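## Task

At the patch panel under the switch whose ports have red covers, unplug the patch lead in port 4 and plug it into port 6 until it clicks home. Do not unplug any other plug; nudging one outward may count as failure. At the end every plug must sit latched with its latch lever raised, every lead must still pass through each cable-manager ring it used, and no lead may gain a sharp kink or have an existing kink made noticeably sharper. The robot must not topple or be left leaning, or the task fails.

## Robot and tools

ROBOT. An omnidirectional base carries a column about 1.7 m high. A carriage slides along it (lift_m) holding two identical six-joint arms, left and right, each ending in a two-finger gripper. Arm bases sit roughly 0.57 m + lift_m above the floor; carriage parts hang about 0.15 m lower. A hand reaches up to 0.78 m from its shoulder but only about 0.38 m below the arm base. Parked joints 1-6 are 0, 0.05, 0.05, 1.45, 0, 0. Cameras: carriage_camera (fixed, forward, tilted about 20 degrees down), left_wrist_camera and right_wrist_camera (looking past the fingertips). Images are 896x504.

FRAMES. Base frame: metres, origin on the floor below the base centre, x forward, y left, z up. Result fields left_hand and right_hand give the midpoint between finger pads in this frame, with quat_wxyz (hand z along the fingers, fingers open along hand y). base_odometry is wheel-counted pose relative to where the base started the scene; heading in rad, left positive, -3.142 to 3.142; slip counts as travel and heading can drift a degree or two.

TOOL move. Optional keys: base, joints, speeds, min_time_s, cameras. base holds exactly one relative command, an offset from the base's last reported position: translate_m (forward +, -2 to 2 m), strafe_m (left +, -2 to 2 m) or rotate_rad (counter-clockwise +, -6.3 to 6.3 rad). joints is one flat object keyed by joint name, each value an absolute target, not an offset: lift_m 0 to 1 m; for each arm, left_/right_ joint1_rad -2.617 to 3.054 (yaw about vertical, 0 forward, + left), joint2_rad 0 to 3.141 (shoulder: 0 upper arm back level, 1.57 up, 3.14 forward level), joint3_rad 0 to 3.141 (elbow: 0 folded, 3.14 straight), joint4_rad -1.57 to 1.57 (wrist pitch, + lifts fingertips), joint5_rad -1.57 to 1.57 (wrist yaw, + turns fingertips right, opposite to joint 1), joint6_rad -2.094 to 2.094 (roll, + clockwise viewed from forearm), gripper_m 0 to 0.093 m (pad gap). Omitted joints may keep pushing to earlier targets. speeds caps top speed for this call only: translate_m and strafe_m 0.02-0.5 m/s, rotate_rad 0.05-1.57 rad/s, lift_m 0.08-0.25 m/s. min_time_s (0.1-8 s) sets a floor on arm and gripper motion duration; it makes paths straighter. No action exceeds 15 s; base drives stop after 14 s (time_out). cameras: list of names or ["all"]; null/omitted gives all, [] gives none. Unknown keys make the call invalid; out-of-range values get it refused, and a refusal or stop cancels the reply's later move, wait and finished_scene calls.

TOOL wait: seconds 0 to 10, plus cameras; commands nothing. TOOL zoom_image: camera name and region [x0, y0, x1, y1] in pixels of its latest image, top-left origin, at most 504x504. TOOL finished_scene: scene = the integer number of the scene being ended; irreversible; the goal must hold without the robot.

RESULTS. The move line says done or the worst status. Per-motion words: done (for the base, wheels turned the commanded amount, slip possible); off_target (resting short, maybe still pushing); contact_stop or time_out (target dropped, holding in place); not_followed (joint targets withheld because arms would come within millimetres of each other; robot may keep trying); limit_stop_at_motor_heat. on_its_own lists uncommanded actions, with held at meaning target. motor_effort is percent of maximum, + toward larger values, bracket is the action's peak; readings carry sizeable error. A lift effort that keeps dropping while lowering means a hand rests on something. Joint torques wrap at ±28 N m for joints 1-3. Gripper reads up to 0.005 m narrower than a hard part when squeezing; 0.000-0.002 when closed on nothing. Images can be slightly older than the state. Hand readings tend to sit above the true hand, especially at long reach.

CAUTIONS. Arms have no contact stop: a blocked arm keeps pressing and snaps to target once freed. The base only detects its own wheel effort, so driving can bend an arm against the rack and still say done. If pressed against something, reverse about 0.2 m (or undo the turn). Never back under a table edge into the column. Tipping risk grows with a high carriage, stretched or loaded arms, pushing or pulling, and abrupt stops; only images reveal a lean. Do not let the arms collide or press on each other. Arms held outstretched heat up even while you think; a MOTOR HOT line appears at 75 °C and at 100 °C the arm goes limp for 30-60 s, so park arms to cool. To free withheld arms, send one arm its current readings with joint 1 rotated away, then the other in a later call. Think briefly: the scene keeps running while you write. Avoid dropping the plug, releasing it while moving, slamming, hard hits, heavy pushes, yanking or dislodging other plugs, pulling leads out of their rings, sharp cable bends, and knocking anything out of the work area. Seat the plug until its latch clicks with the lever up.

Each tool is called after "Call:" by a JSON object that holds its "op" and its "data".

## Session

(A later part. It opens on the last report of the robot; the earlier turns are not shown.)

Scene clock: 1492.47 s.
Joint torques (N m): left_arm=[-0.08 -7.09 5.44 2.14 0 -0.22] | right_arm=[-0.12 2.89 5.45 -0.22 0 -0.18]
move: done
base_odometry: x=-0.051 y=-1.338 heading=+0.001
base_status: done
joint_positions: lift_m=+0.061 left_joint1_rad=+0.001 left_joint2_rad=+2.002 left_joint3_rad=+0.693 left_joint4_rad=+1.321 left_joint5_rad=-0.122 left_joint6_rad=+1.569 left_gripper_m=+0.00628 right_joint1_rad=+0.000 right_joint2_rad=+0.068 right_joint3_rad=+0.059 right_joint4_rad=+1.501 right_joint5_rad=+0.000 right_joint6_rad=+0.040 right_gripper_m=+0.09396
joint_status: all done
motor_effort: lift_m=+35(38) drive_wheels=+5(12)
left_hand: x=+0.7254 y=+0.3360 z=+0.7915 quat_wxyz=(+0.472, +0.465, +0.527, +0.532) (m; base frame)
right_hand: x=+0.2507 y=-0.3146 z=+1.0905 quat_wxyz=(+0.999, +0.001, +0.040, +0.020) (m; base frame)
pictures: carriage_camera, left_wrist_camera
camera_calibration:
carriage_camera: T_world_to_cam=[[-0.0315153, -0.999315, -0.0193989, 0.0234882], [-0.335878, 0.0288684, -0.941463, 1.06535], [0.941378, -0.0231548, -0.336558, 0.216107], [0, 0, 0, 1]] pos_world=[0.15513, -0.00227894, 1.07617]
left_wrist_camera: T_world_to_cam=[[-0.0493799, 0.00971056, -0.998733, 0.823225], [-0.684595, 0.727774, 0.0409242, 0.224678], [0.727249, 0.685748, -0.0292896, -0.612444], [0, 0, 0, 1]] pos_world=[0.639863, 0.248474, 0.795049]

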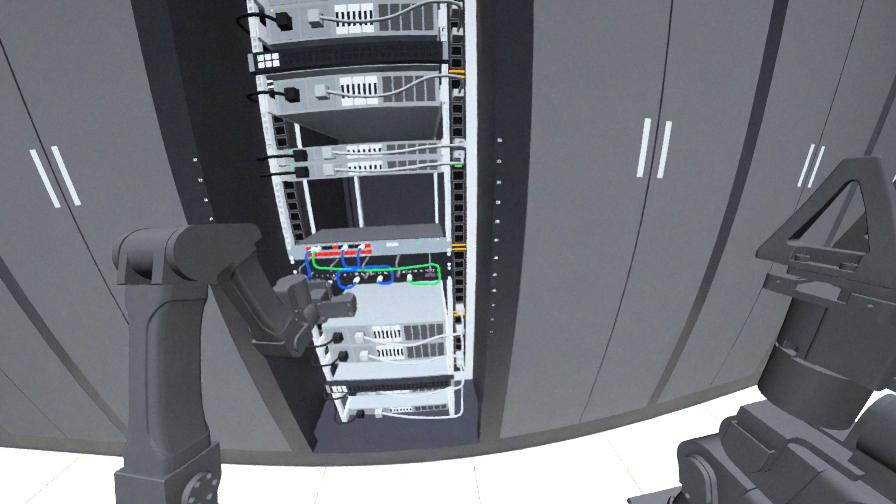

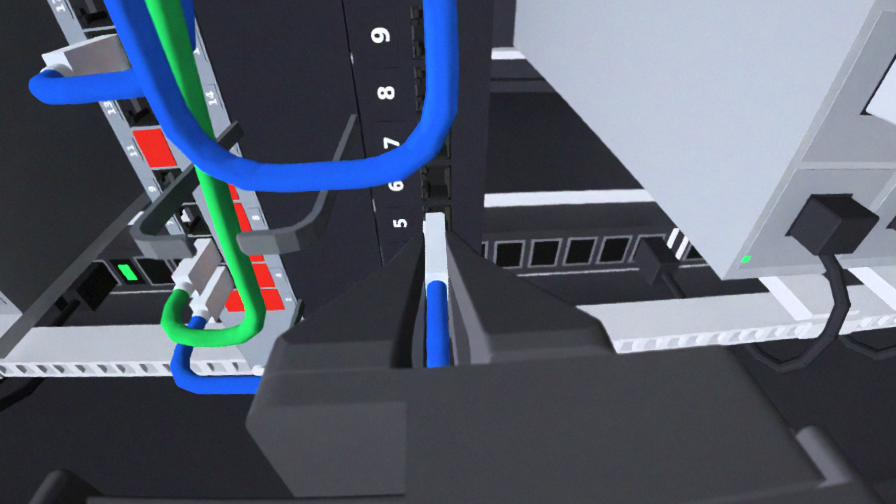

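Call:
{"op": "move", "data": {"cameras": ["left_wrist_camera"]}}

Call:
{"op": "zoom_image", "data": {"camera": "left_wrist_camera", "region": [370, 150, 530, 310]}}

Scene clock: 1570.63 s.
Joint torques (N m): left_arm=[-0.03 -6.98 5.41 2.11 0.01 -0.22] | right_arm=[-0.34 2.97 5.52 -0.22 0 -0.17]
base_odometry: x=-0.051 y=-1.338 heading=+0.001
base_status: done
joint_positions: lift_m=+0.061 left_joint1_rad=+0.001 left_joint2_rad=+2.002 left_joint3_rad=+0.693 left_joint4_rad=+1.321 left_joint5_rad=-0.122 left_joint6_rad=+1.569 left_gripper_m=+0.00628 right_joint1_rad=+0.000 right_joint2_rad=+0.068 right_joint3_rad=+0.059 right_joint4_rad=+1.501 right_joint5_rad=+0.000 right_joint6_rad=+0.040 right_gripper_m=+0.09396
joint_status: all done
motor_effort: lift_m=+35(38) drive_wheels=+6(12)
left_hand: x=+0.7254 y=+0.3360 z=+0.7915 quat_wxyz=(+0.472, +0.465, +0.527, +0.532) (m; base frame)
right_hand: x=+0.2507 y=-0.3146 z=+1.0905 quat_wxyz=(+0.999, +0.001, +0.040, +0.020) (m; base frame)
pictures: left_wrist_camera
camera_calibration:
left_wrist_camera: T_world_to_cam=[[-0.0493799, 0.00971056, -0.998733, 0.823225], [-0.684595, 0.727774, 0.0409242, 0.224678], [0.727249, 0.685748, -0.0292896, -0.612444], [0, 0, 0, 1]] pos_world=[0.639863, 0.248474, 0.795049]

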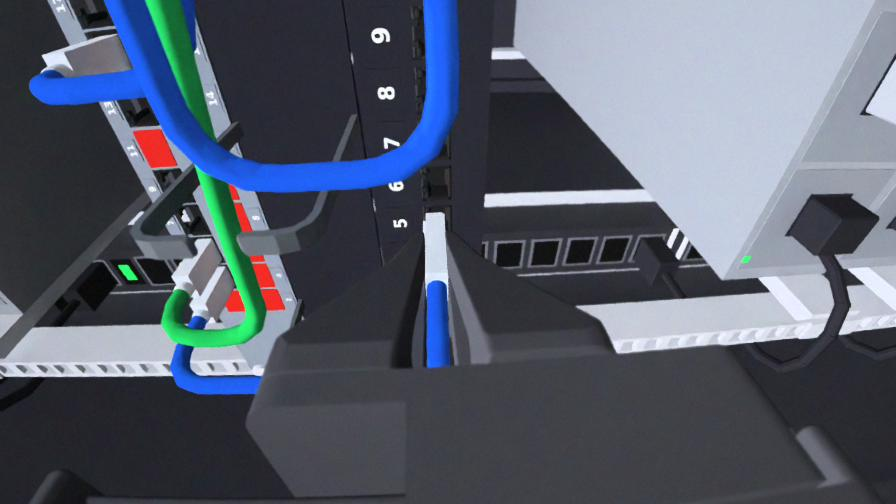

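Scaled by 3.150 from the camera's 896x504 image, which has a finer 1280x720 frame.

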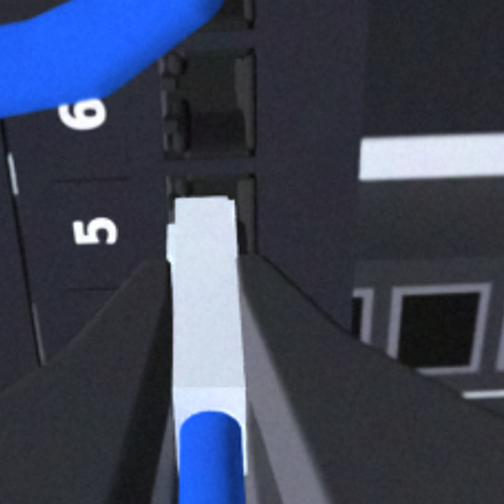

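Call:
{"op": "move", "data": {"base": {"strafe_m": -0.008}, "speeds": {"strafe_m": 0.04}, "cameras": ["left_wrist_camera"]}}

Call:
{"op": "zoom_image", "data": {"camera": "left_wrist_camera", "region": [370, 150, 530, 310]}}

Scene clock: 1584.30 s.
Joint torques (N m): left_arm=[-0.27 -7.01 5.42 2.1 0.02 -0.22] | right_arm=[-0.27 3.18 5.52 -0.23 -0.02 -0.12]
move: done
base_odometry: x=-0.051 y=-1.346 heading=+0.001
base_status: done
joint_positions: lift_m=+0.061 left_joint1_rad=+0.002 left_joint2_rad=+2.002 left_joint3_rad=+0.693 left_joint4_rad=+1.322 left_joint5_rad=-0.123 left_joint6_rad=+1.569 left_gripper_m=+0.00628 right_joint1_rad=+0.000 right_joint2_rad=+0.068 right_joint3_rad=+0.059 right_joint4_rad=+1.501 right_joint5_rad=+0.000 right_joint6_rad=+0.040 right_gripper_m=+0.09396
joint_status: not commanded
motor_effort: lift_m=+35(35) drive_wheels=+5(12)
left_hand: x=+0.7253 y=+0.3369 z=+0.7919 quat_wxyz=(+0.472, +0.463, +0.527, +0.533) (m; base frame)
right_hand: x=+0.2507 y=-0.3146 z=+1.0905 quat_wxyz=(+0.999, +0.001, +0.040, +0.020) (m; base frame)
pictures: left_wrist_camera
camera_calibration:
left_wrist_camera: T_world_to_cam=[[-0.0478779, 0.00959172, -0.998807, 0.822596], [-0.686321, 0.726205, 0.0398727, 0.226592], [0.725721, 0.687411, -0.0281862, -0.613328], [0, 0, 0, 1]] pos_world=[0.640004, 0.249166, 0.795293]

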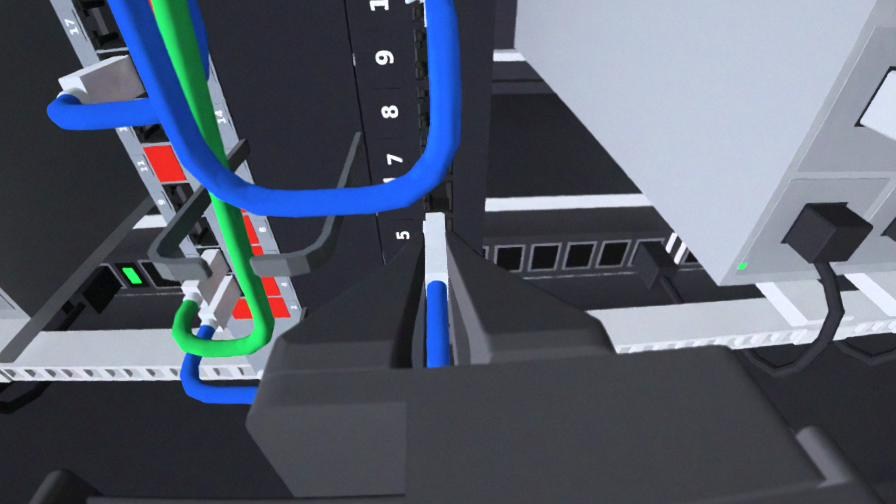

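Scaled by 3.150 from the camera's 896x504 image, which has a finer 1280x720 frame.

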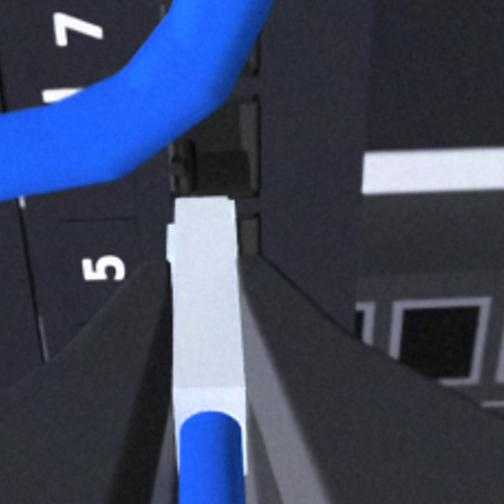

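Call:
{"op": "move", "data": {"base": {"strafe_m": -0.003}, "joints": {"lift_m": 0.059}, "speeds": {"strafe_m": 0.03}, "cameras": ["left_wrist_camera"]}}

Call:
{"op": "zoom_image", "data": {"camera": "left_wrist_camera", "region": [370, 150, 530, 310]}}

Scene clock: 1599.37 s.
Joint torques (N m): left_arm=[-0.36 -6.83 5.42 2.08 0.07 -0.23] | right_arm=[-0.14 3.03 5.6 -0.22 0.03 -0.14]
move: done
base_odometry: x=-0.050 y=-1.349 heading=+0.002
base_status: done
joint_positions: lift_m=+0.059 left_joint1_rad=+0.005 left_joint2_rad=+2.002 left_joint3_rad=+0.693 left_joint4_rad=+1.323 left_joint5_rad=-0.126 left_joint6_rad=+1.569 left_gripper_m=+0.00628 right_joint1_rad=+0.000 right_joint2_rad=+0.068 right_joint3_rad=+0.059 right_joint4_rad=+1.500 right_joint5_rad=+0.000 right_joint6_rad=+0.040 right_gripper_m=+0.09396
joint_status: all done
motor_effort: lift_m=+34(34) drive_wheels=+6(11)
left_hand: x=+0.7252 y=+0.3387 z=+0.7906 quat_wxyz=(+0.470, +0.462, +0.529, +0.535) (m; base frame)
right_hand: x=+0.2508 y=-0.3146 z=+1.0891 quat_wxyz=(+0.999, +0.001, +0.040, +0.020) (m; base frame)
pictures: left_wrist_camera
camera_calibration:
left_wrist_camera: T_world_to_cam=[[-0.0475507, 0.00927706, -0.998826, 0.821177], [-0.69048, 0.722268, 0.0395798, 0.229795], [0.721787, 0.691551, -0.0279387, -0.613282], [0, 0, 0, 1]] pos_world=[0.640375, 0.250524, 0.793983]

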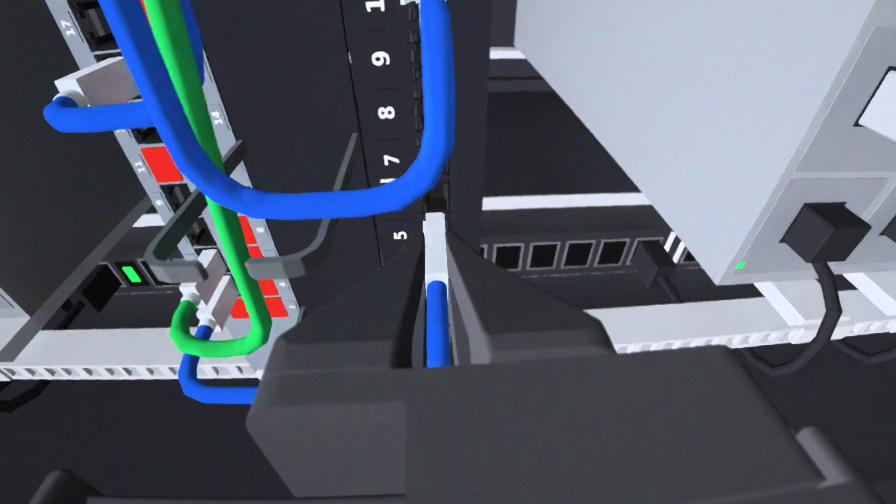

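Scaled by 3.150 from the camera's 896x504 image, which has a finer 1280x720 frame.

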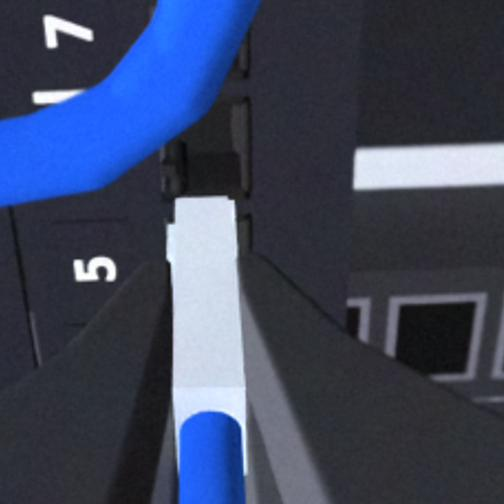

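Call:
{"op": "move", "data": {"cameras": ["carriage_camera"]}}

Call:
{"op": "zoom_image", "data": {"camera": "carriage_camera", "region": [270, 220, 390, 320]}}

Scene clock: 1610.53 s.
Joint torques (N m): left_arm=[-0.43 -6.95 5.48 2.1 0.05 -0.22] | right_arm=[-0.24 3.03 5.5 -0.2 0.04 -0.12]
base_odometry: x=-0.050 y=-1.349 heading=+0.002
base_status: done
joint_positions: lift_m=+0.059 left_joint1_rad=+0.005 left_joint2_rad=+2.002 left_joint3_rad=+0.693 left_joint4_rad=+1.323 left_joint5_rad=-0.126 left_joint6_rad=+1.569 left_gripper_m=+0.00628 right_joint1_rad=+0.000 right_joint2_rad=+0.068 right_joint3_rad=+0.059 right_joint4_rad=+1.500 right_joint5_rad=+0.000 right_joint6_rad=+0.040 right_gripper_m=+0.09396
joint_status: all done
motor_effort: lift_m=+34(34) drive_wheels=+5(11)
left_hand: x=+0.7252 y=+0.3387 z=+0.7906 quat_wxyz=(+0.470, +0.462, +0.529, +0.535) (m; base frame)
right_hand: x=+0.2508 y=-0.3146 z=+1.0891 quat_wxyz=(+0.999, +0.001, +0.040, +0.020) (m; base frame)
pictures: carriage_camera
camera_calibration:
carriage_camera: T_world_to_cam=[[-0.0315153, -0.999315, -0.0193989, 0.0234616], [-0.335878, 0.0288684, -0.941463, 1.06406], [0.941378, -0.0231548, -0.336558, 0.215644], [0, 0, 0, 1]] pos_world=[0.15513, -0.00227894, 1.0748]

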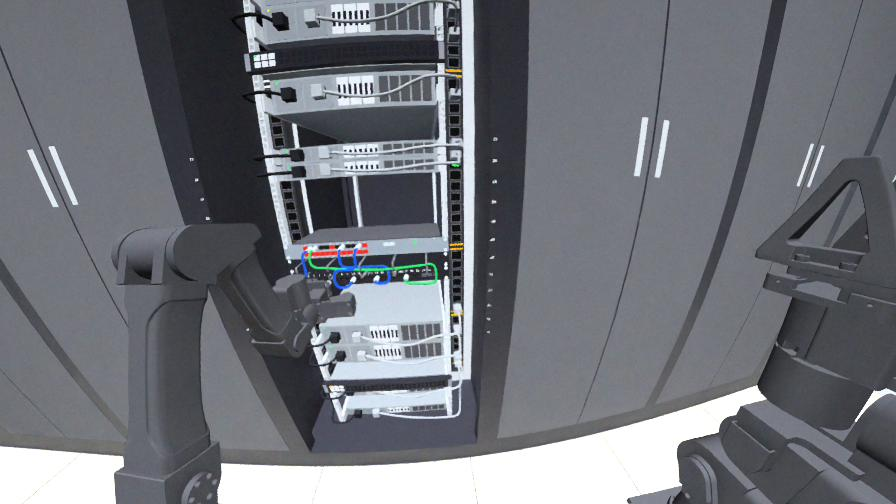

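Scaled by 4.200 from the camera's 896x504 image, which has a finer 1280x720 frame.

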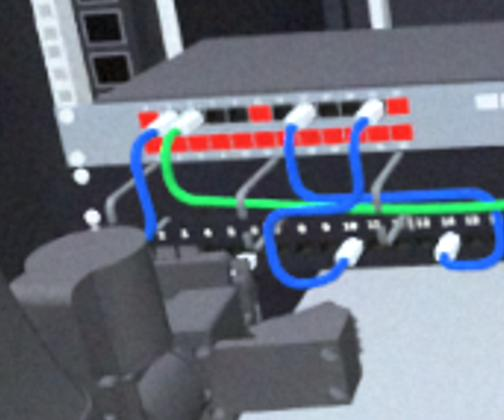

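Call:
{"op": "move", "data": {"base": {"translate_m": 0.009}, "speeds": {"translate_m": 0.03}, "cameras": ["left_wrist_camera"]}}

Call:
{"op": "zoom_image", "data": {"camera": "left_wrist_camera", "region": [370, 150, 530, 310]}}

Scene clock: 1627.77 s.
Joint torques (N m): left_arm=[-0.43 -6.91 5.44 2.08 0.05 -0.22] | right_arm=[-0.06 3.02 5.6 -0.17 -0.04 -0.13]
move: done
base_odometry: x=-0.041 y=-1.349 heading=+0.001
base_status: done
joint_positions: lift_m=+0.059 left_joint1_rad=+0.005 left_joint2_rad=+2.002 left_joint3_rad=+0.693 left_joint4_rad=+1.324 left_joint5_rad=-0.126 left_joint6_rad=+1.569 left_gripper_m=+0.00628 right_joint1_rad=+0.000 right_joint2_rad=+0.068 right_joint3_rad=+0.059 right_joint4_rad=+1.501 right_joint5_rad=+0.000 right_joint6_rad=+0.040 right_gripper_m=+0.09396
joint_status: not commanded
motor_effort: lift_m=+34(34) drive_wheels=-5(8)
left_hand: x=+0.7252 y=+0.3387 z=+0.7909 quat_wxyz=(+0.471, +0.462, +0.528, +0.535) (m; base frame)
right_hand: x=+0.2507 y=-0.3146 z=+1.0892 quat_wxyz=(+0.999, +0.001, +0.040, +0.020) (m; base frame)
pictures: left_wrist_camera
camera_calibration:
left_wrist_camera: T_world_to_cam=[[-0.0464076, 0.00928286, -0.998879, 0.820667], [-0.690525, 0.722268, 0.0387938, 0.230435], [0.721819, 0.691551, -0.0271087, -0.613951], [0, 0, 0, 1]] pos_world=[0.640367, 0.250524, 0.794164]

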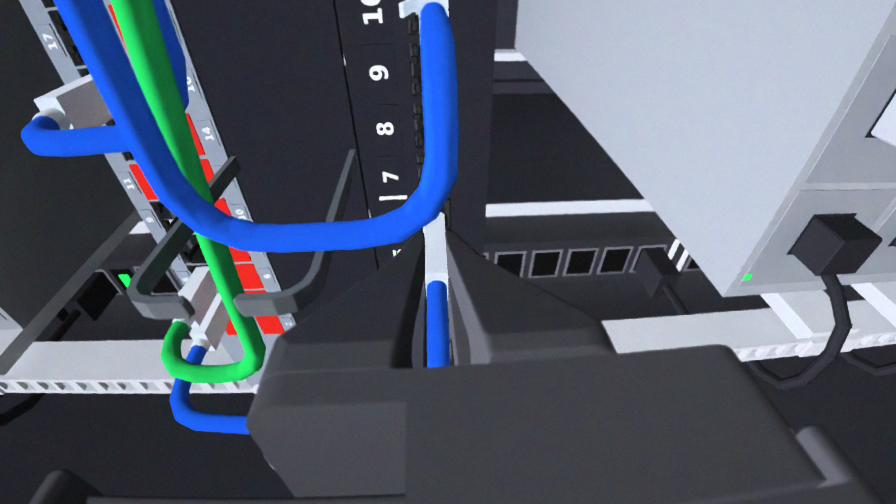

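Scaled by 3.150 from the camera's 896x504 image, which has a finer 1280x720 frame.

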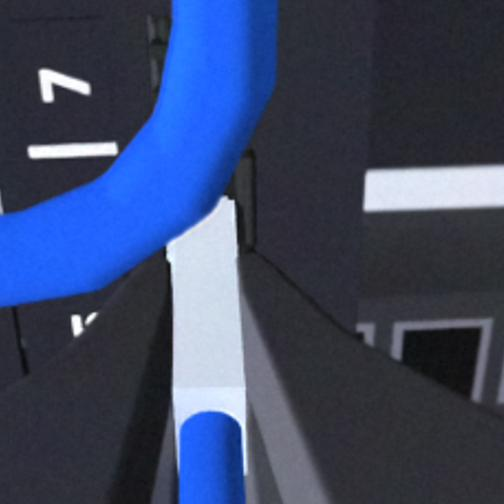

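Call:
{"op": "move", "data": {"base": {"strafe_m": -0.002}, "joints": {"lift_m": 0.058}, "speeds": {"strafe_m": 0.03}, "cameras": ["left_wrist_camera"]}}

Call:
{"op": "zoom_image", "data": {"camera": "left_wrist_camera", "region": [370, 150, 530, 310]}}

Scene clock: 1648.10 s.
Joint torques (N m): left_arm=[-0.55 -6.9 5.42 2.11 0.06 -0.22] | right_arm=[-0.08 3 5.72 -0.18 0.02 -0.12]
move: done
base_odometry: x=-0.041 y=-1.351 heading=+0.001
base_status: done
joint_positions: lift_m=+0.058 left_joint1_rad=+0.006 left_joint2_rad=+2.002 left_joint3_rad=+0.693 left_joint4_rad=+1.324 left_joint5_rad=-0.127 left_joint6_rad=+1.569 left_gripper_m=+0.00628 right_joint1_rad=+0.000 right_joint2_rad=+0.068 right_joint3_rad=+0.059 right_joint4_rad=+1.501 right_joint5_rad=+0.000 right_joint6_rad=+0.040 right_gripper_m=+0.09396
joint_status: all done
motor_effort: lift_m=+34(37) drive_wheels=+3(11)
left_hand: x=+0.7252 y=+0.3393 z=+0.7898 quat_wxyz=(+0.470, +0.461, +0.529, +0.535) (m; base frame)
right_hand: x=+0.2507 y=-0.3146 z=+1.0881 quat_wxyz=(+0.999, +0.001, +0.040, +0.020) (m; base frame)
pictures: left_wrist_camera
camera_calibration:
left_wrist_camera: T_world_to_cam=[[-0.0464251, 0.00917666, -0.99888, 0.81966], [-0.691901, 0.72095, 0.0387809, 0.231486], [0.720498, 0.692926, -0.0271209, -0.613843], [0, 0, 0, 1]] pos_world=[0.640491, 0.250936, 0.793117]

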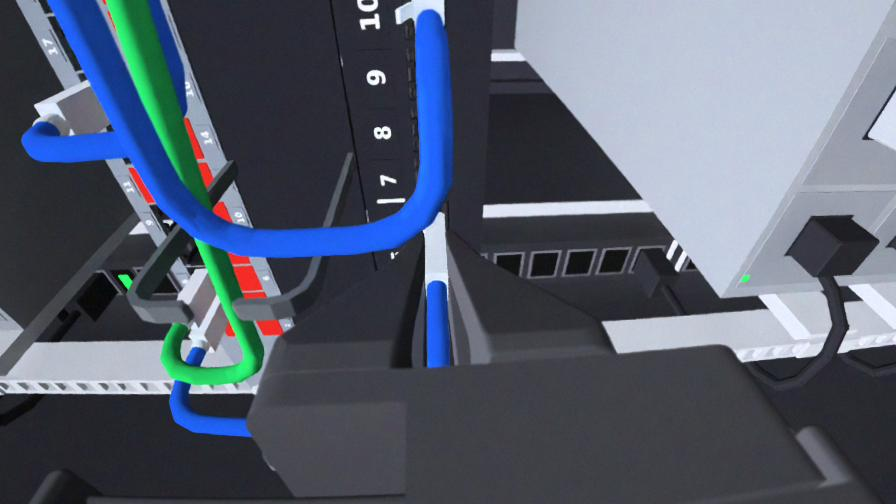

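Scaled by 3.150 from the camera's 896x504 image, which has a finer 1280x720 frame.

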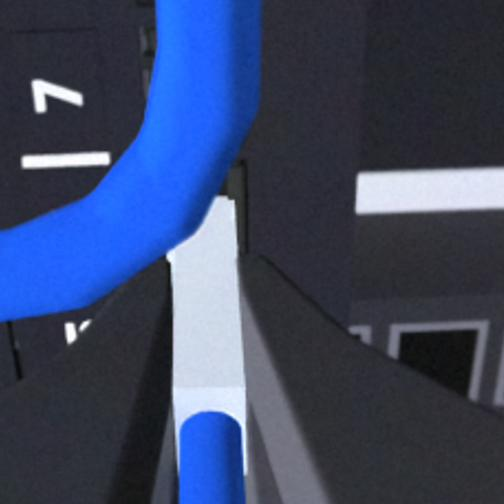

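Call:
{"op": "move", "data": {"base": {"translate_m": 0.007}, "speeds": {"translate_m": 0.03}, "cameras": ["left_wrist_camera"]}}

Call:
{"op": "zoom_image", "data": {"camera": "left_wrist_camera", "region": [370, 150, 530, 310]}}

Scene clock: 1657.43 s.
Joint torques (N m): left_arm=[-0.47 -6.94 5.39 2.06 0.07 -0.22] | right_arm=[-0.24 2.93 5.59 -0.28 0 -0.13]
move: done
base_odometry: x=-0.035 y=-1.351 heading=+0.000
base_status: done
joint_positions: lift_m=+0.058 left_joint1_rad=+0.006 left_joint2_rad=+2.002 left_joint3_rad=+0.693 left_joint4_rad=+1.324 left_joint5_rad=-0.127 left_joint6_rad=+1.569 left_gripper_m=+0.00628 right_joint1_rad=+0.000 right_joint2_rad=+0.068 right_joint3_rad=+0.059 right_joint4_rad=+1.501 right_joint5_rad=+0.000 right_joint6_rad=+0.040 right_gripper_m=+0.09396
joint_status: not commanded
motor_effort: lift_m=+34(35) drive_wheels=+8(10)
left_hand: x=+0.7252 y=+0.3393 z=+0.7898 quat_wxyz=(+0.470, +0.461, +0.529, +0.535) (m; base frame)
right_hand: x=+0.2507 y=-0.3146 z=+1.0881 quat_wxyz=(+0.999, +0.001, +0.040, +0.020) (m; base frame)
pictures: left_wrist_camera
camera_calibration:
left_wrist_camera: T_world_to_cam=[[-0.0464251, 0.00917666, -0.99888, 0.81966], [-0.691901, 0.72095, 0.0387809, 0.231486], [0.720498, 0.692926, -0.0271209, -0.613843], [0, 0, 0, 1]] pos_world=[0.640491, 0.250936, 0.793117]

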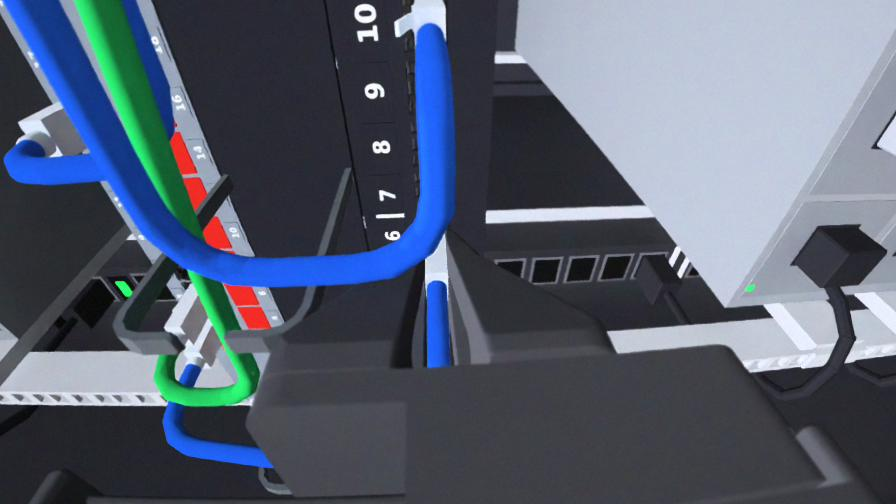

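Scaled by 3.150 from the camera's 896x504 image, which has a finer 1280x720 frame.

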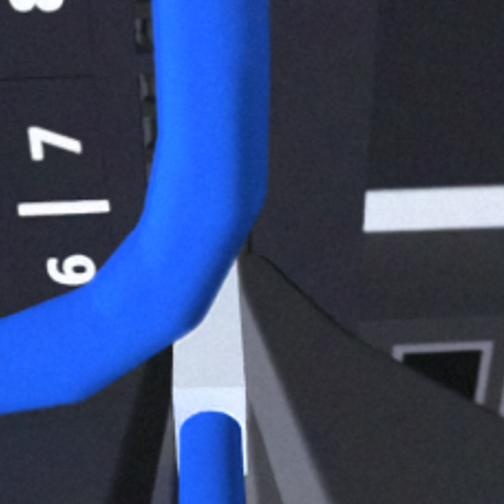

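Call:
{"op": "move", "data": {"base": {"translate_m": 0.004}, "speeds": {"translate_m": 0.02}, "cameras": []}}

Call:
{"op": "move", "data": {"base": {"translate_m": 0.004}, "speeds": {"translate_m": 0.02}, "cameras": ["left_wrist_camera"]}}

Call:
{"op": "zoom_image", "data": {"camera": "left_wrist_camera", "region": [340, 180, 540, 380]}}

Scene clock: 1664.63 s.
Joint torques (N m): left_arm=[-0.47 -6.82 6.46 1.9 0.05 -0.23] | right_arm=[-0.31 2.78 5.45 -0.24 -0.01 -0.11]
move: done
base_odometry: x=-0.031 y=-1.352 heading=+0.000
base_status: done
joint_positions: lift_m=+0.058 left_joint1_rad=+0.006 left_joint2_rad=+2.002 left_joint3_rad=+0.681 left_joint4_rad=+1.343 left_joint5_rad=-0.128 left_joint6_rad=+1.569 left_gripper_m=+0.00628 right_joint1_rad=+0.000 right_joint2_rad=+0.068 right_joint3_rad=+0.059 right_joint4_rad=+1.501 right_joint5_rad=+0.000 right_joint6_rad=+0.040 right_gripper_m=+0.09396
joint_status: not commanded
motor_effort: lift_m=+35(35) drive_wheels=+9(14)
left_hand: x=+0.7224 y=+0.3395 z=+0.7900 quat_wxyz=(+0.472, +0.459, +0.528, +0.537) (m; base frame)
right_hand: x=+0.2506 y=-0.3146 z=+1.0881 quat_wxyz=(+0.999, +0.001, +0.039, +0.020) (m; base frame)
pictures: none
No camera images: "cameras" was empty.

Scene clock: 1665.27 s.
Joint torques (N m): left_arm=[-0.5 -6.91 7.61 1.7 0.19 -0.21] | right_arm=[-0.27 2.81 5.65 -0.25 -0.01 -0.11]
move: done
base_odometry: x=-0.027 y=-1.352 heading=-0.001
base_status: done
joint_positions: lift_m=+0.058 left_joint1_rad=+0.006 left_joint2_rad=+2.002 left_joint3_rad=+0.667 left_joint4_rad=+1.363 left_joint5_rad=-0.136 left_joint6_rad=+1.569 left_gripper_m=+0.00628 right_joint1_rad=+0.000 right_joint2_rad=+0.068 right_joint3_rad=+0.059 right_joint4_rad=+1.501 right_joint5_rad=+0.000 right_joint6_rad=+0.040 right_gripper_m=+0.09396
joint_status: not commanded
motor_effort: lift_m=+34(35) drive_wheels=+9(13)
left_hand: x=+0.7190 y=+0.3407 z=+0.7898 quat_wxyz=(+0.471, +0.455, +0.528, +0.540) (m; base frame)
right_hand: x=+0.2506 y=-0.3146 z=+1.0881 quat_wxyz=(+0.999, +0.001, +0.039, +0.020) (m; base frame)
pictures: left_wrist_camera
camera_calibration:
left_wrist_camera: T_world_to_cam=[[-0.0339247, 0.00870689, -0.999386, 0.810884], [-0.698631, 0.714855, 0.0299434, 0.240088], [0.714677, 0.699218, -0.0181684, -0.615466], [0, 0, 0, 1]] pos_world=[0.635102, 0.251657, 0.792016]

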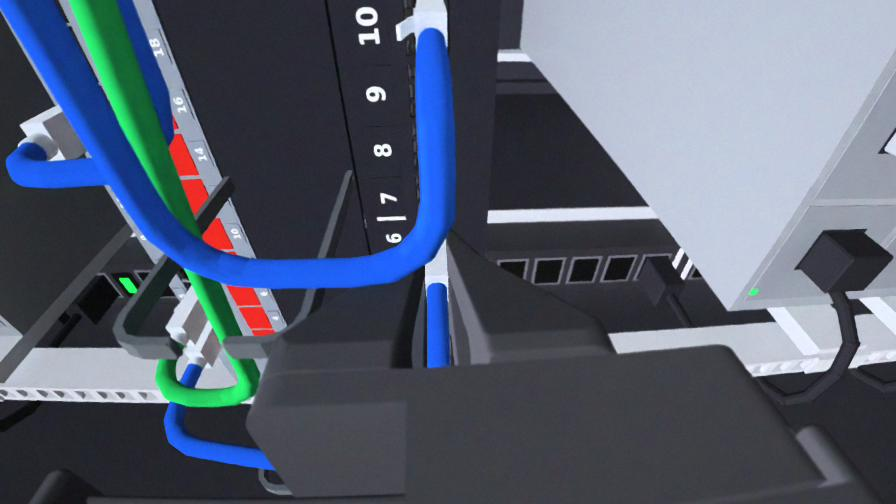

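Scaled by 2.520 from the camera's 896x504 image, which has a finer 1280x720 frame.

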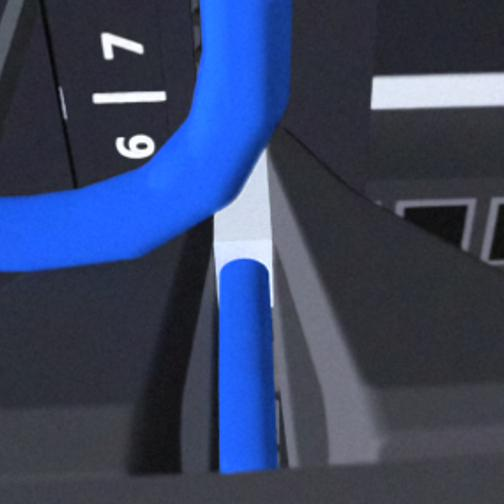

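Call:
{"op": "move", "data": {"base": {"translate_m": -0.009}, "speeds": {"translate_m": 0.03}, "cameras": []}}

Call:
{"op": "move", "data": {"joints": {"left_joint1_rad": -0.008, "left_joint3_rad": 0.72, "left_joint4_rad": 1.30, "left_joint5_rad": -0.115}, "min_time_s": 0.6, "cameras": ["left_wrist_camera"]}}

Call:
{"op": "zoom_image", "data": {"camera": "left_wrist_camera", "region": [370, 150, 530, 310]}}

Scene clock: 1718.60 s.
Joint torques (N m): left_arm=[-0.47 -6.94 6.68 2.06 0.17 -0.22] | right_arm=[-0.34 3.03 5.38 -0.25 -0.01 -0.14]
move: done
base_odometry: x=-0.036 y=-1.352 heading=+0.000
base_status: done
joint_positions: lift_m=+0.058 left_joint1_rad=+0.006 left_joint2_rad=+2.002 left_joint3_rad=+0.678 left_joint4_rad=+1.333 left_joint5_rad=-0.136 left_joint6_rad=+1.569 left_gripper_m=+0.00628 right_joint1_rad=+0.000 right_joint2_rad=+0.068 right_joint3_rad=+0.059 right_joint4_rad=+1.501 right_joint5_rad=+0.000 right_joint6_rad=+0.040 right_gripper_m=+0.09396
joint_status: not commanded
motor_effort: lift_m=+35(35) drive_wheels=+6(9)
left_hand: x=+0.7217 y=+0.3408 z=+0.7865 quat_wxyz=(+0.466, +0.460, +0.532, +0.536) (m; base frame)
right_hand: x=+0.2506 y=-0.3146 z=+1.0881 quat_wxyz=(+0.999, +0.001, +0.039, +0.020) (m; base frame)
pictures: none
No camera images: "cameras" was empty.

Scene clock: 1719.50 s.
Joint torques (N m): left_arm=[-1.25 -7.01 6.8 1.98 0.23 -0.22] | right_arm=[-0.4 3.04 5.61 -0.2 -0.01 -0.19]
move: done
base_odometry: x=-0.036 y=-1.352 heading=+0.000
base_status: not commanded
joint_positions: lift_m=+0.058 left_joint1_rad=+0.006 left_joint2_rad=+2.002 left_joint3_rad=+0.697 left_joint4_rad=+1.300 left_joint5_rad=-0.136 left_joint6_rad=+1.569 left_gripper_m=+0.00628 right_joint1_rad=+0.000 right_joint2_rad=+0.068 right_joint3_rad=+0.059 right_joint4_rad=+1.501 right_joint5_rad=+0.000 right_joint6_rad=+0.040 right_gripper_m=+0.09396
joint_status: all done
motor_effort: lift_m=+35(35) drive_wheels=+5(8)
left_hand: x=+0.7259 y=+0.3407 z=+0.7857 quat_wxyz=(+0.463, +0.464, +0.535, +0.533) (m; base frame)
right_hand: x=+0.2506 y=-0.3146 z=+1.0881 quat_wxyz=(+0.999, +0.001, +0.039, +0.020) (m; base frame)
pictures: left_wrist_camera
camera_calibration:
left_wrist_camera: T_world_to_cam=[[-0.0655417, 0.00854607, -0.997813, 0.82879], [-0.697062, 0.715129, 0.0519117, 0.22655], [0.714009, 0.69894, -0.0409136, -0.601997], [0, 0, 0, 1]] pos_world=[0.642071, 0.251664, 0.790587]

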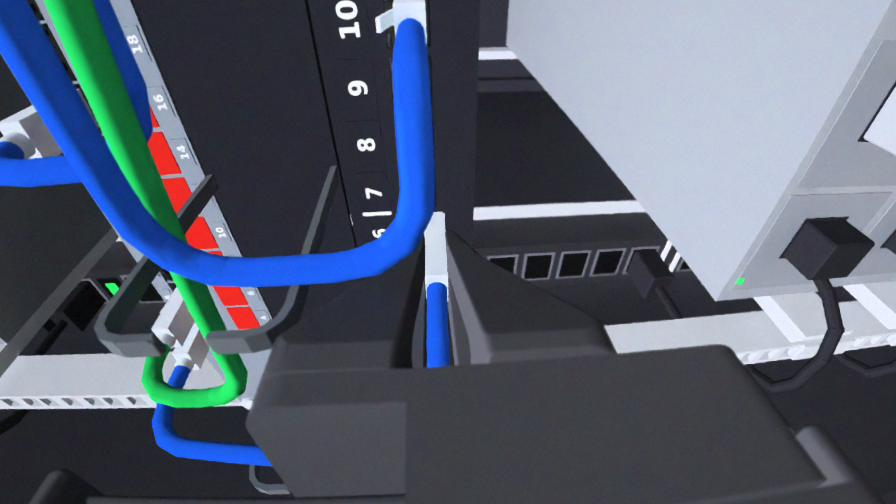

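Scaled by 3.150 from the camera's 896x504 image, which has a finer 1280x720 frame.

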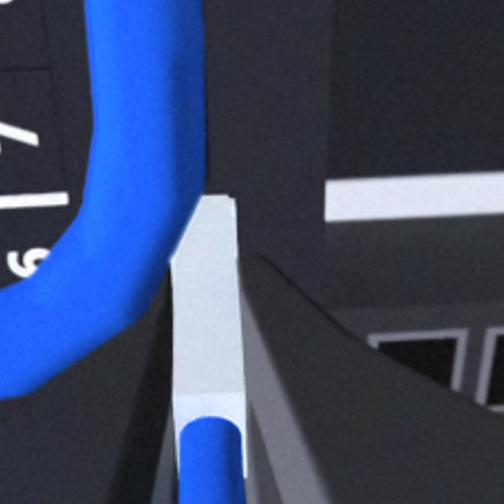

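Call:
{"op": "move", "data": {"base": {"translate_m": -0.005}, "joints": {"lift_m": 0.0615}, "speeds": {"translate_m": 0.03}, "cameras": ["left_wrist_camera"]}}

Call:
{"op": "zoom_image", "data": {"camera": "left_wrist_camera", "region": [370, 150, 530, 310]}}

Scene clock: 1738.00 s.
Joint torques (N m): left_arm=[-1.07 -7.01 6.5 2.03 0.21 -0.23] | right_arm=[-0.1 2.73 5.53 -0.18 0.04 -0.14]
move: done
base_odometry: x=-0.041 y=-1.352 heading=+0.000
base_status: done
joint_positions: lift_m=+0.061 left_joint1_rad=+0.004 left_joint2_rad=+2.002 left_joint3_rad=+0.701 left_joint4_rad=+1.294 left_joint5_rad=-0.134 left_joint6_rad=+1.569 left_gripper_m=+0.00628 right_joint1_rad=+0.000 right_joint2_rad=+0.068 right_joint3_rad=+0.059 right_joint4_rad=+1.499 right_joint5_rad=+0.000 right_joint6_rad=+0.040 right_gripper_m=+0.09396
joint_status: all done
motor_effort: lift_m=+44(51) drive_wheels=+6(9)
left_hand: x=+0.7268 y=+0.3397 z=+0.7883 quat_wxyz=(+0.463, +0.465, +0.535, +0.532) (m; base frame)
right_hand: x=+0.2510 y=-0.3146 z=+1.0908 quat_wxyz=(+0.999, +0.001, +0.040, +0.020) (m; base frame)
pictures: left_wrist_camera
camera_calibration:
left_wrist_camera: T_world_to_cam=[[-0.0677989, 0.00873072, -0.997661, 0.832909], [-0.694756, 0.717254, 0.053491, 0.224134], [0.716043, 0.696757, -0.0425633, -0.60127], [0, 0, 0, 1]] pos_world=[0.642724, 0.250906, 0.79338]

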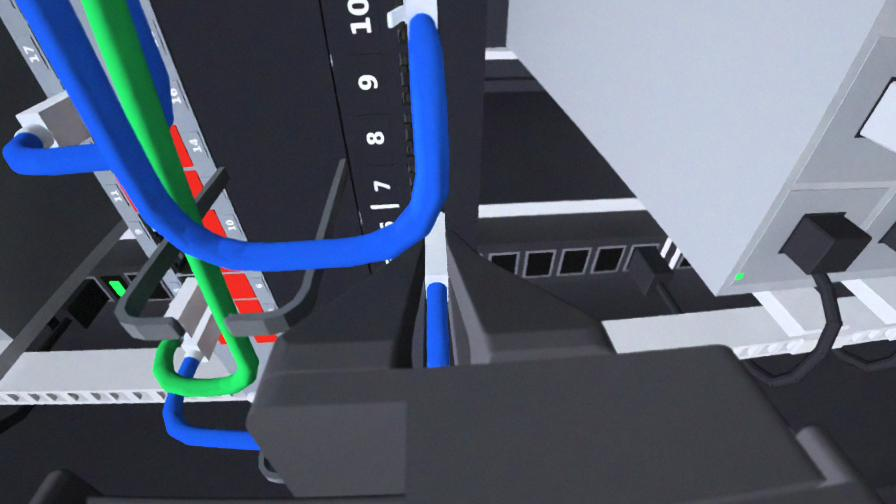

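Scaled by 3.150 from the camera's 896x504 image, which has a finer 1280x720 frame.

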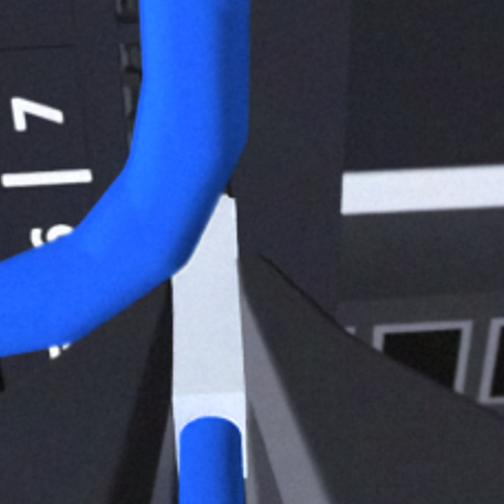

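Call:
{"op": "move", "data": {"joints": {"lift_m": 0.063, "left_joint5_rad": -0.10}, "cameras": ["left_wrist_camera"]}}

Call:
{"op": "zoom_image", "data": {"camera": "left_wrist_camera", "region": [370, 150, 530, 310]}}

Scene clock: 1776.80 s.
Joint torques (N m): left_arm=[-0.96 -6.99 6.41 2.03 0.22 -0.23] | right_arm=[-0.31 2.96 5.46 -0.21 -0.02 -0.16]
move: done
base_odometry: x=-0.041 y=-1.352 heading=+0.000
base_status: not commanded
joint_positions: lift_m=+0.063 left_joint1_rad=+0.004 left_joint2_rad=+2.002 left_joint3_rad=+0.702 left_joint4_rad=+1.293 left_joint5_rad=-0.122 left_joint6_rad=+1.569 left_gripper_m=+0.00628 right_joint1_rad=+0.000 right_joint2_rad=+0.068 right_joint3_rad=+0.059 right_joint4_rad=+1.499 right_joint5_rad=+0.000 right_joint6_rad=+0.040 right_gripper_m=+0.09396
joint_status: all done
motor_effort: lift_m=+45(48) drive_wheels=+5(6)
left_hand: x=+0.7273 y=+0.3377 z=+0.7896 quat_wxyz=(+0.466, +0.469, +0.533, +0.529) (m; base frame)
right_hand: x=+0.2510 y=-0.3146 z=+1.0922 quat_wxyz=(+0.999, +0.001, +0.040, +0.020) (m; base frame)
pictures: left_wrist_camera
camera_calibration:
left_wrist_camera: T_world_to_cam=[[-0.0684522, 0.00945897, -0.99761, 0.834469], [-0.686185, 0.725423, 0.0539616, 0.216447], [0.724199, 0.688238, -0.0431662, -0.602701], [0, 0, 0, 1]] pos_world=[0.642119, 0.249893, 0.794778]

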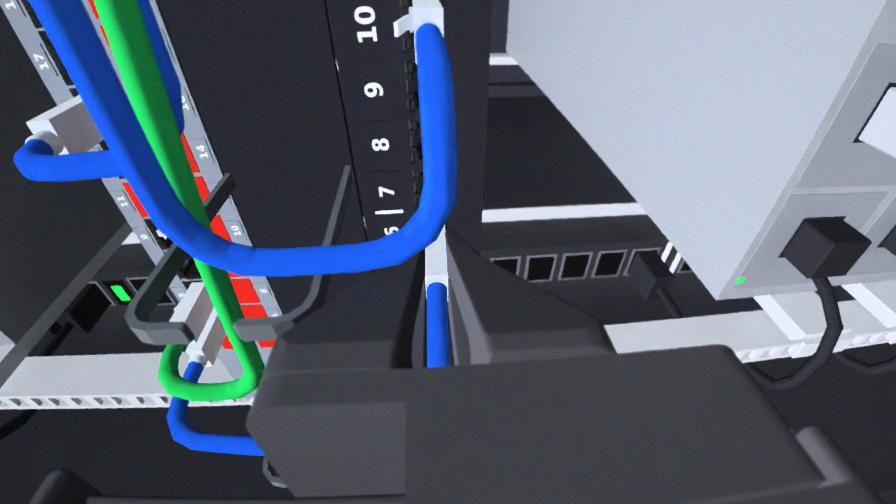

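Scaled by 3.150 from the camera's 896x504 image, which has a finer 1280x720 frame.

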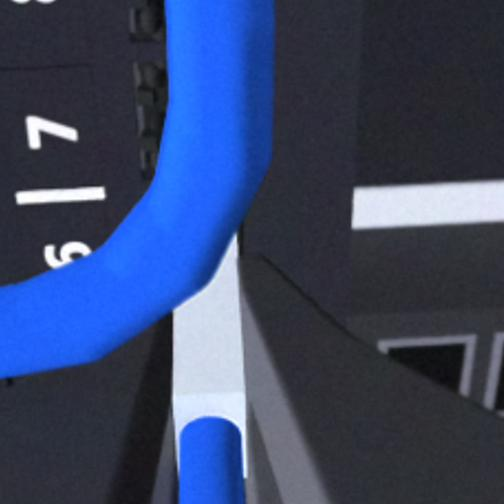

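Call:
{"op": "move", "data": {"base": {"translate_m": 0.004}, "speeds": {"translate_m": 0.02}, "cameras": ["left_wrist_camera"]}}

Call:
{"op": "zoom_image", "data": {"camera": "left_wrist_camera", "region": [370, 150, 530, 310]}}

Scene clock: 1788.97 s.
Joint torques (N m): left_arm=[-1.06 -6.91 6.41 2.06 0.21 -0.22] | right_arm=[-0.23 2.96 5.67 -0.18 -0.01 -0.15]
move: done
base_odometry: x=-0.037 y=-1.352 heading=-0.001
base_status: done
joint_positions: lift_m=+0.063 left_joint1_rad=+0.004 left_joint2_rad=+2.002 left_joint3_rad=+0.702 left_joint4_rad=+1.292 left_joint5_rad=-0.121 left_joint6_rad=+1.569 left_gripper_m=+0.00628 right_joint1_rad=+0.000 right_joint2_rad=+0.068 right_joint3_rad=+0.059 right_joint4_rad=+1.499 right_joint5_rad=+0.000 right_joint6_rad=+0.040 right_gripper_m=+0.09396
joint_status: not commanded
motor_effort: lift_m=+45(45) drive_wheels=+7(10)
left_hand: x=+0.7273 y=+0.3370 z=+0.7893 quat_wxyz=(+0.466, +0.470, +0.532, +0.528) (m; base frame)
right_hand: x=+0.2510 y=-0.3146 z=+1.0922 quat_wxyz=(+0.999, +0.001, +0.040, +0.020) (m; base frame)
pictures: left_wrist_camera
camera_calibration:
left_wrist_camera: T_world_to_cam=[[-0.069572, 0.00960143, -0.997531, 0.834903], [-0.68446, 0.726993, 0.0547346, 0.214566], [0.725723, 0.686578, -0.0440065, -0.602193], [0, 0, 0, 1]] pos_world=[0.641973, 0.249448, 0.794597]

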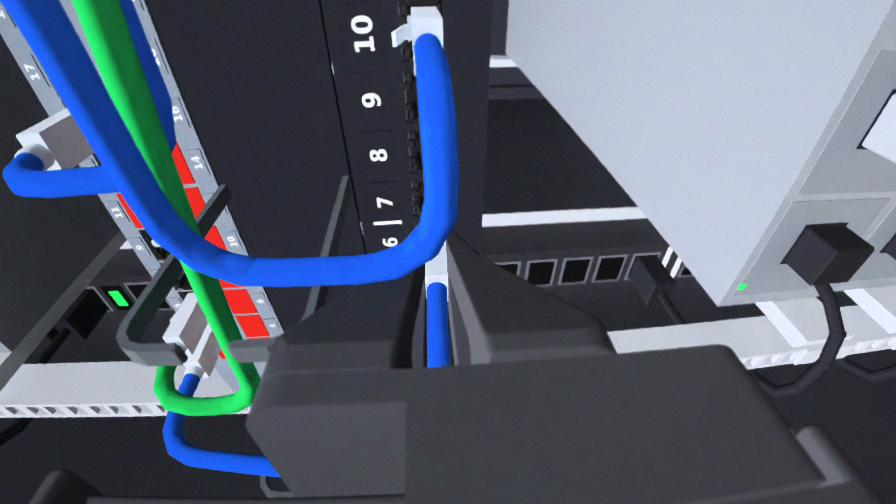

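Scaled by 3.150 from the camera's 896x504 image, which has a finer 1280x720 frame.

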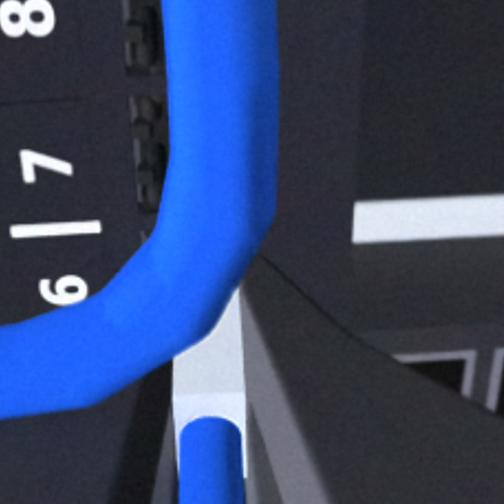

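Call:
{"op": "move", "data": {"base": {"translate_m": -0.004}, "speeds": {"translate_m": 0.02}, "cameras": []}}

Call:
{"op": "move", "data": {"base": {"strafe_m": 0.005}, "speeds": {"strafe_m": 0.02}, "cameras": ["left_wrist_camera"]}}

Call:
{"op": "zoom_image", "data": {"camera": "left_wrist_camera", "region": [370, 150, 530, 310]}}

Scene clock: 1820.23 s.
Joint torques (N m): left_arm=[-0.95 -6.97 6.39 2.06 0.22 -0.22] | right_arm=[-0.17 2.92 5.61 -0.15 0.04 -0.12]
move: done
base_odometry: x=-0.041 y=-1.352 heading=+0.000
base_status: done
joint_positions: lift_m=+0.063 left_joint1_rad=+0.003 left_joint2_rad=+2.002 left_joint3_rad=+0.702 left_joint4_rad=+1.290 left_joint5_rad=-0.120 left_joint6_rad=+1.569 left_gripper_m=+0.00628 right_joint1_rad=+0.000 right_joint2_rad=+0.068 right_joint3_rad=+0.059 right_joint4_rad=+1.499 right_joint5_rad=+0.000 right_joint6_rad=+0.040 right_gripper_m=+0.09396
joint_status: not commanded
motor_effort: lift_m=+45(45) drive_wheels=+6(8)
left_hand: x=+0.7273 y=+0.3368 z=+0.7889 quat_wxyz=(+0.466, +0.470, +0.533, +0.527) (m; base frame)
right_hand: x=+0.2510 y=-0.3146 z=+1.0922 quat_wxyz=(+0.999, +0.001, +0.040, +0.020) (m; base frame)
pictures: none
No camera images: "cameras" was empty.

Scene clock: 1820.93 s.
Joint torques (N m): left_arm=[-1.03 -6.95 6.39 2.06 0.2 -0.22] | right_arm=[-0.28 2.89 5.46 -0.2 0 -0.13]
move: done
base_odometry: x=-0.041 y=-1.347 heading=-0.001
base_status: done
joint_positions: lift_m=+0.063 left_joint1_rad=+0.003 left_joint2_rad=+2.002 left_joint3_rad=+0.703 left_joint4_rad=+1.290 left_joint5_rad=-0.119 left_joint6_rad=+1.569 left_gripper_m=+0.00628 right_joint1_rad=+0.000 right_joint2_rad=+0.068 right_joint3_rad=+0.059 right_joint4_rad=+1.499 right_joint5_rad=+0.000 right_joint6_rad=+0.040 right_gripper_m=+0.09396
joint_status: not commanded
motor_effort: lift_m=+45(45) drive_wheels=+6(8)
left_hand: x=+0.7275 y=+0.3365 z=+0.7892 quat_wxyz=(+0.467, +0.470, +0.532, +0.527) (m; base frame)
right_hand: x=+0.2510 y=-0.3146 z=+1.0922 quat_wxyz=(+0.999, +0.001, +0.040, +0.020) (m; base frame)
pictures: left_wrist_camera
camera_calibration:
left_wrist_camera: T_world_to_cam=[[-0.0703108, 0.00974338, -0.997478, 0.835278], [-0.682753, 0.728558, 0.0552429, 0.212922], [0.727259, 0.684915, -0.0445732, -0.602109], [0, 0, 0, 1]] pos_world=[0.641992, 0.249129, 0.794571]

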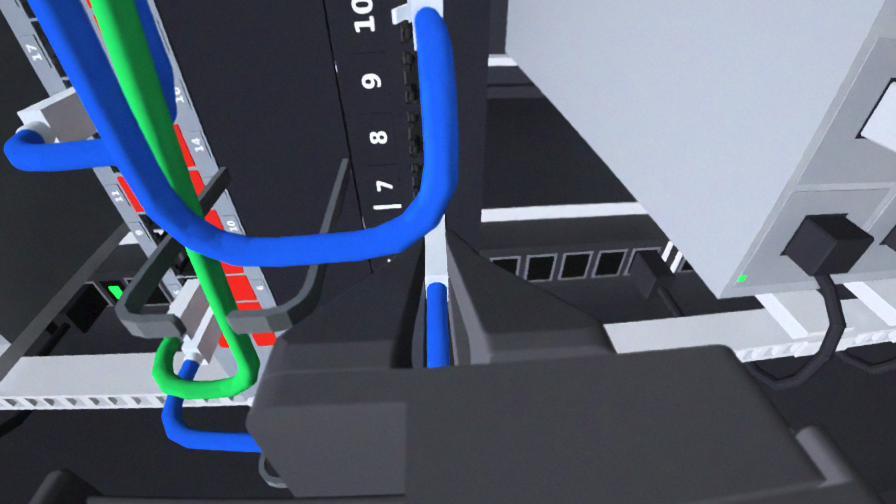

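Scaled by 3.150 from the camera's 896x504 image, which has a finer 1280x720 frame.

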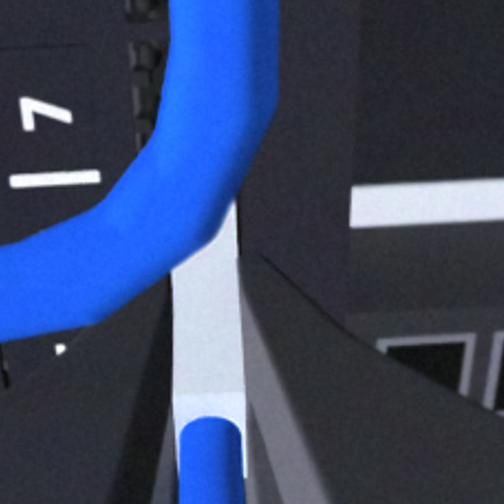

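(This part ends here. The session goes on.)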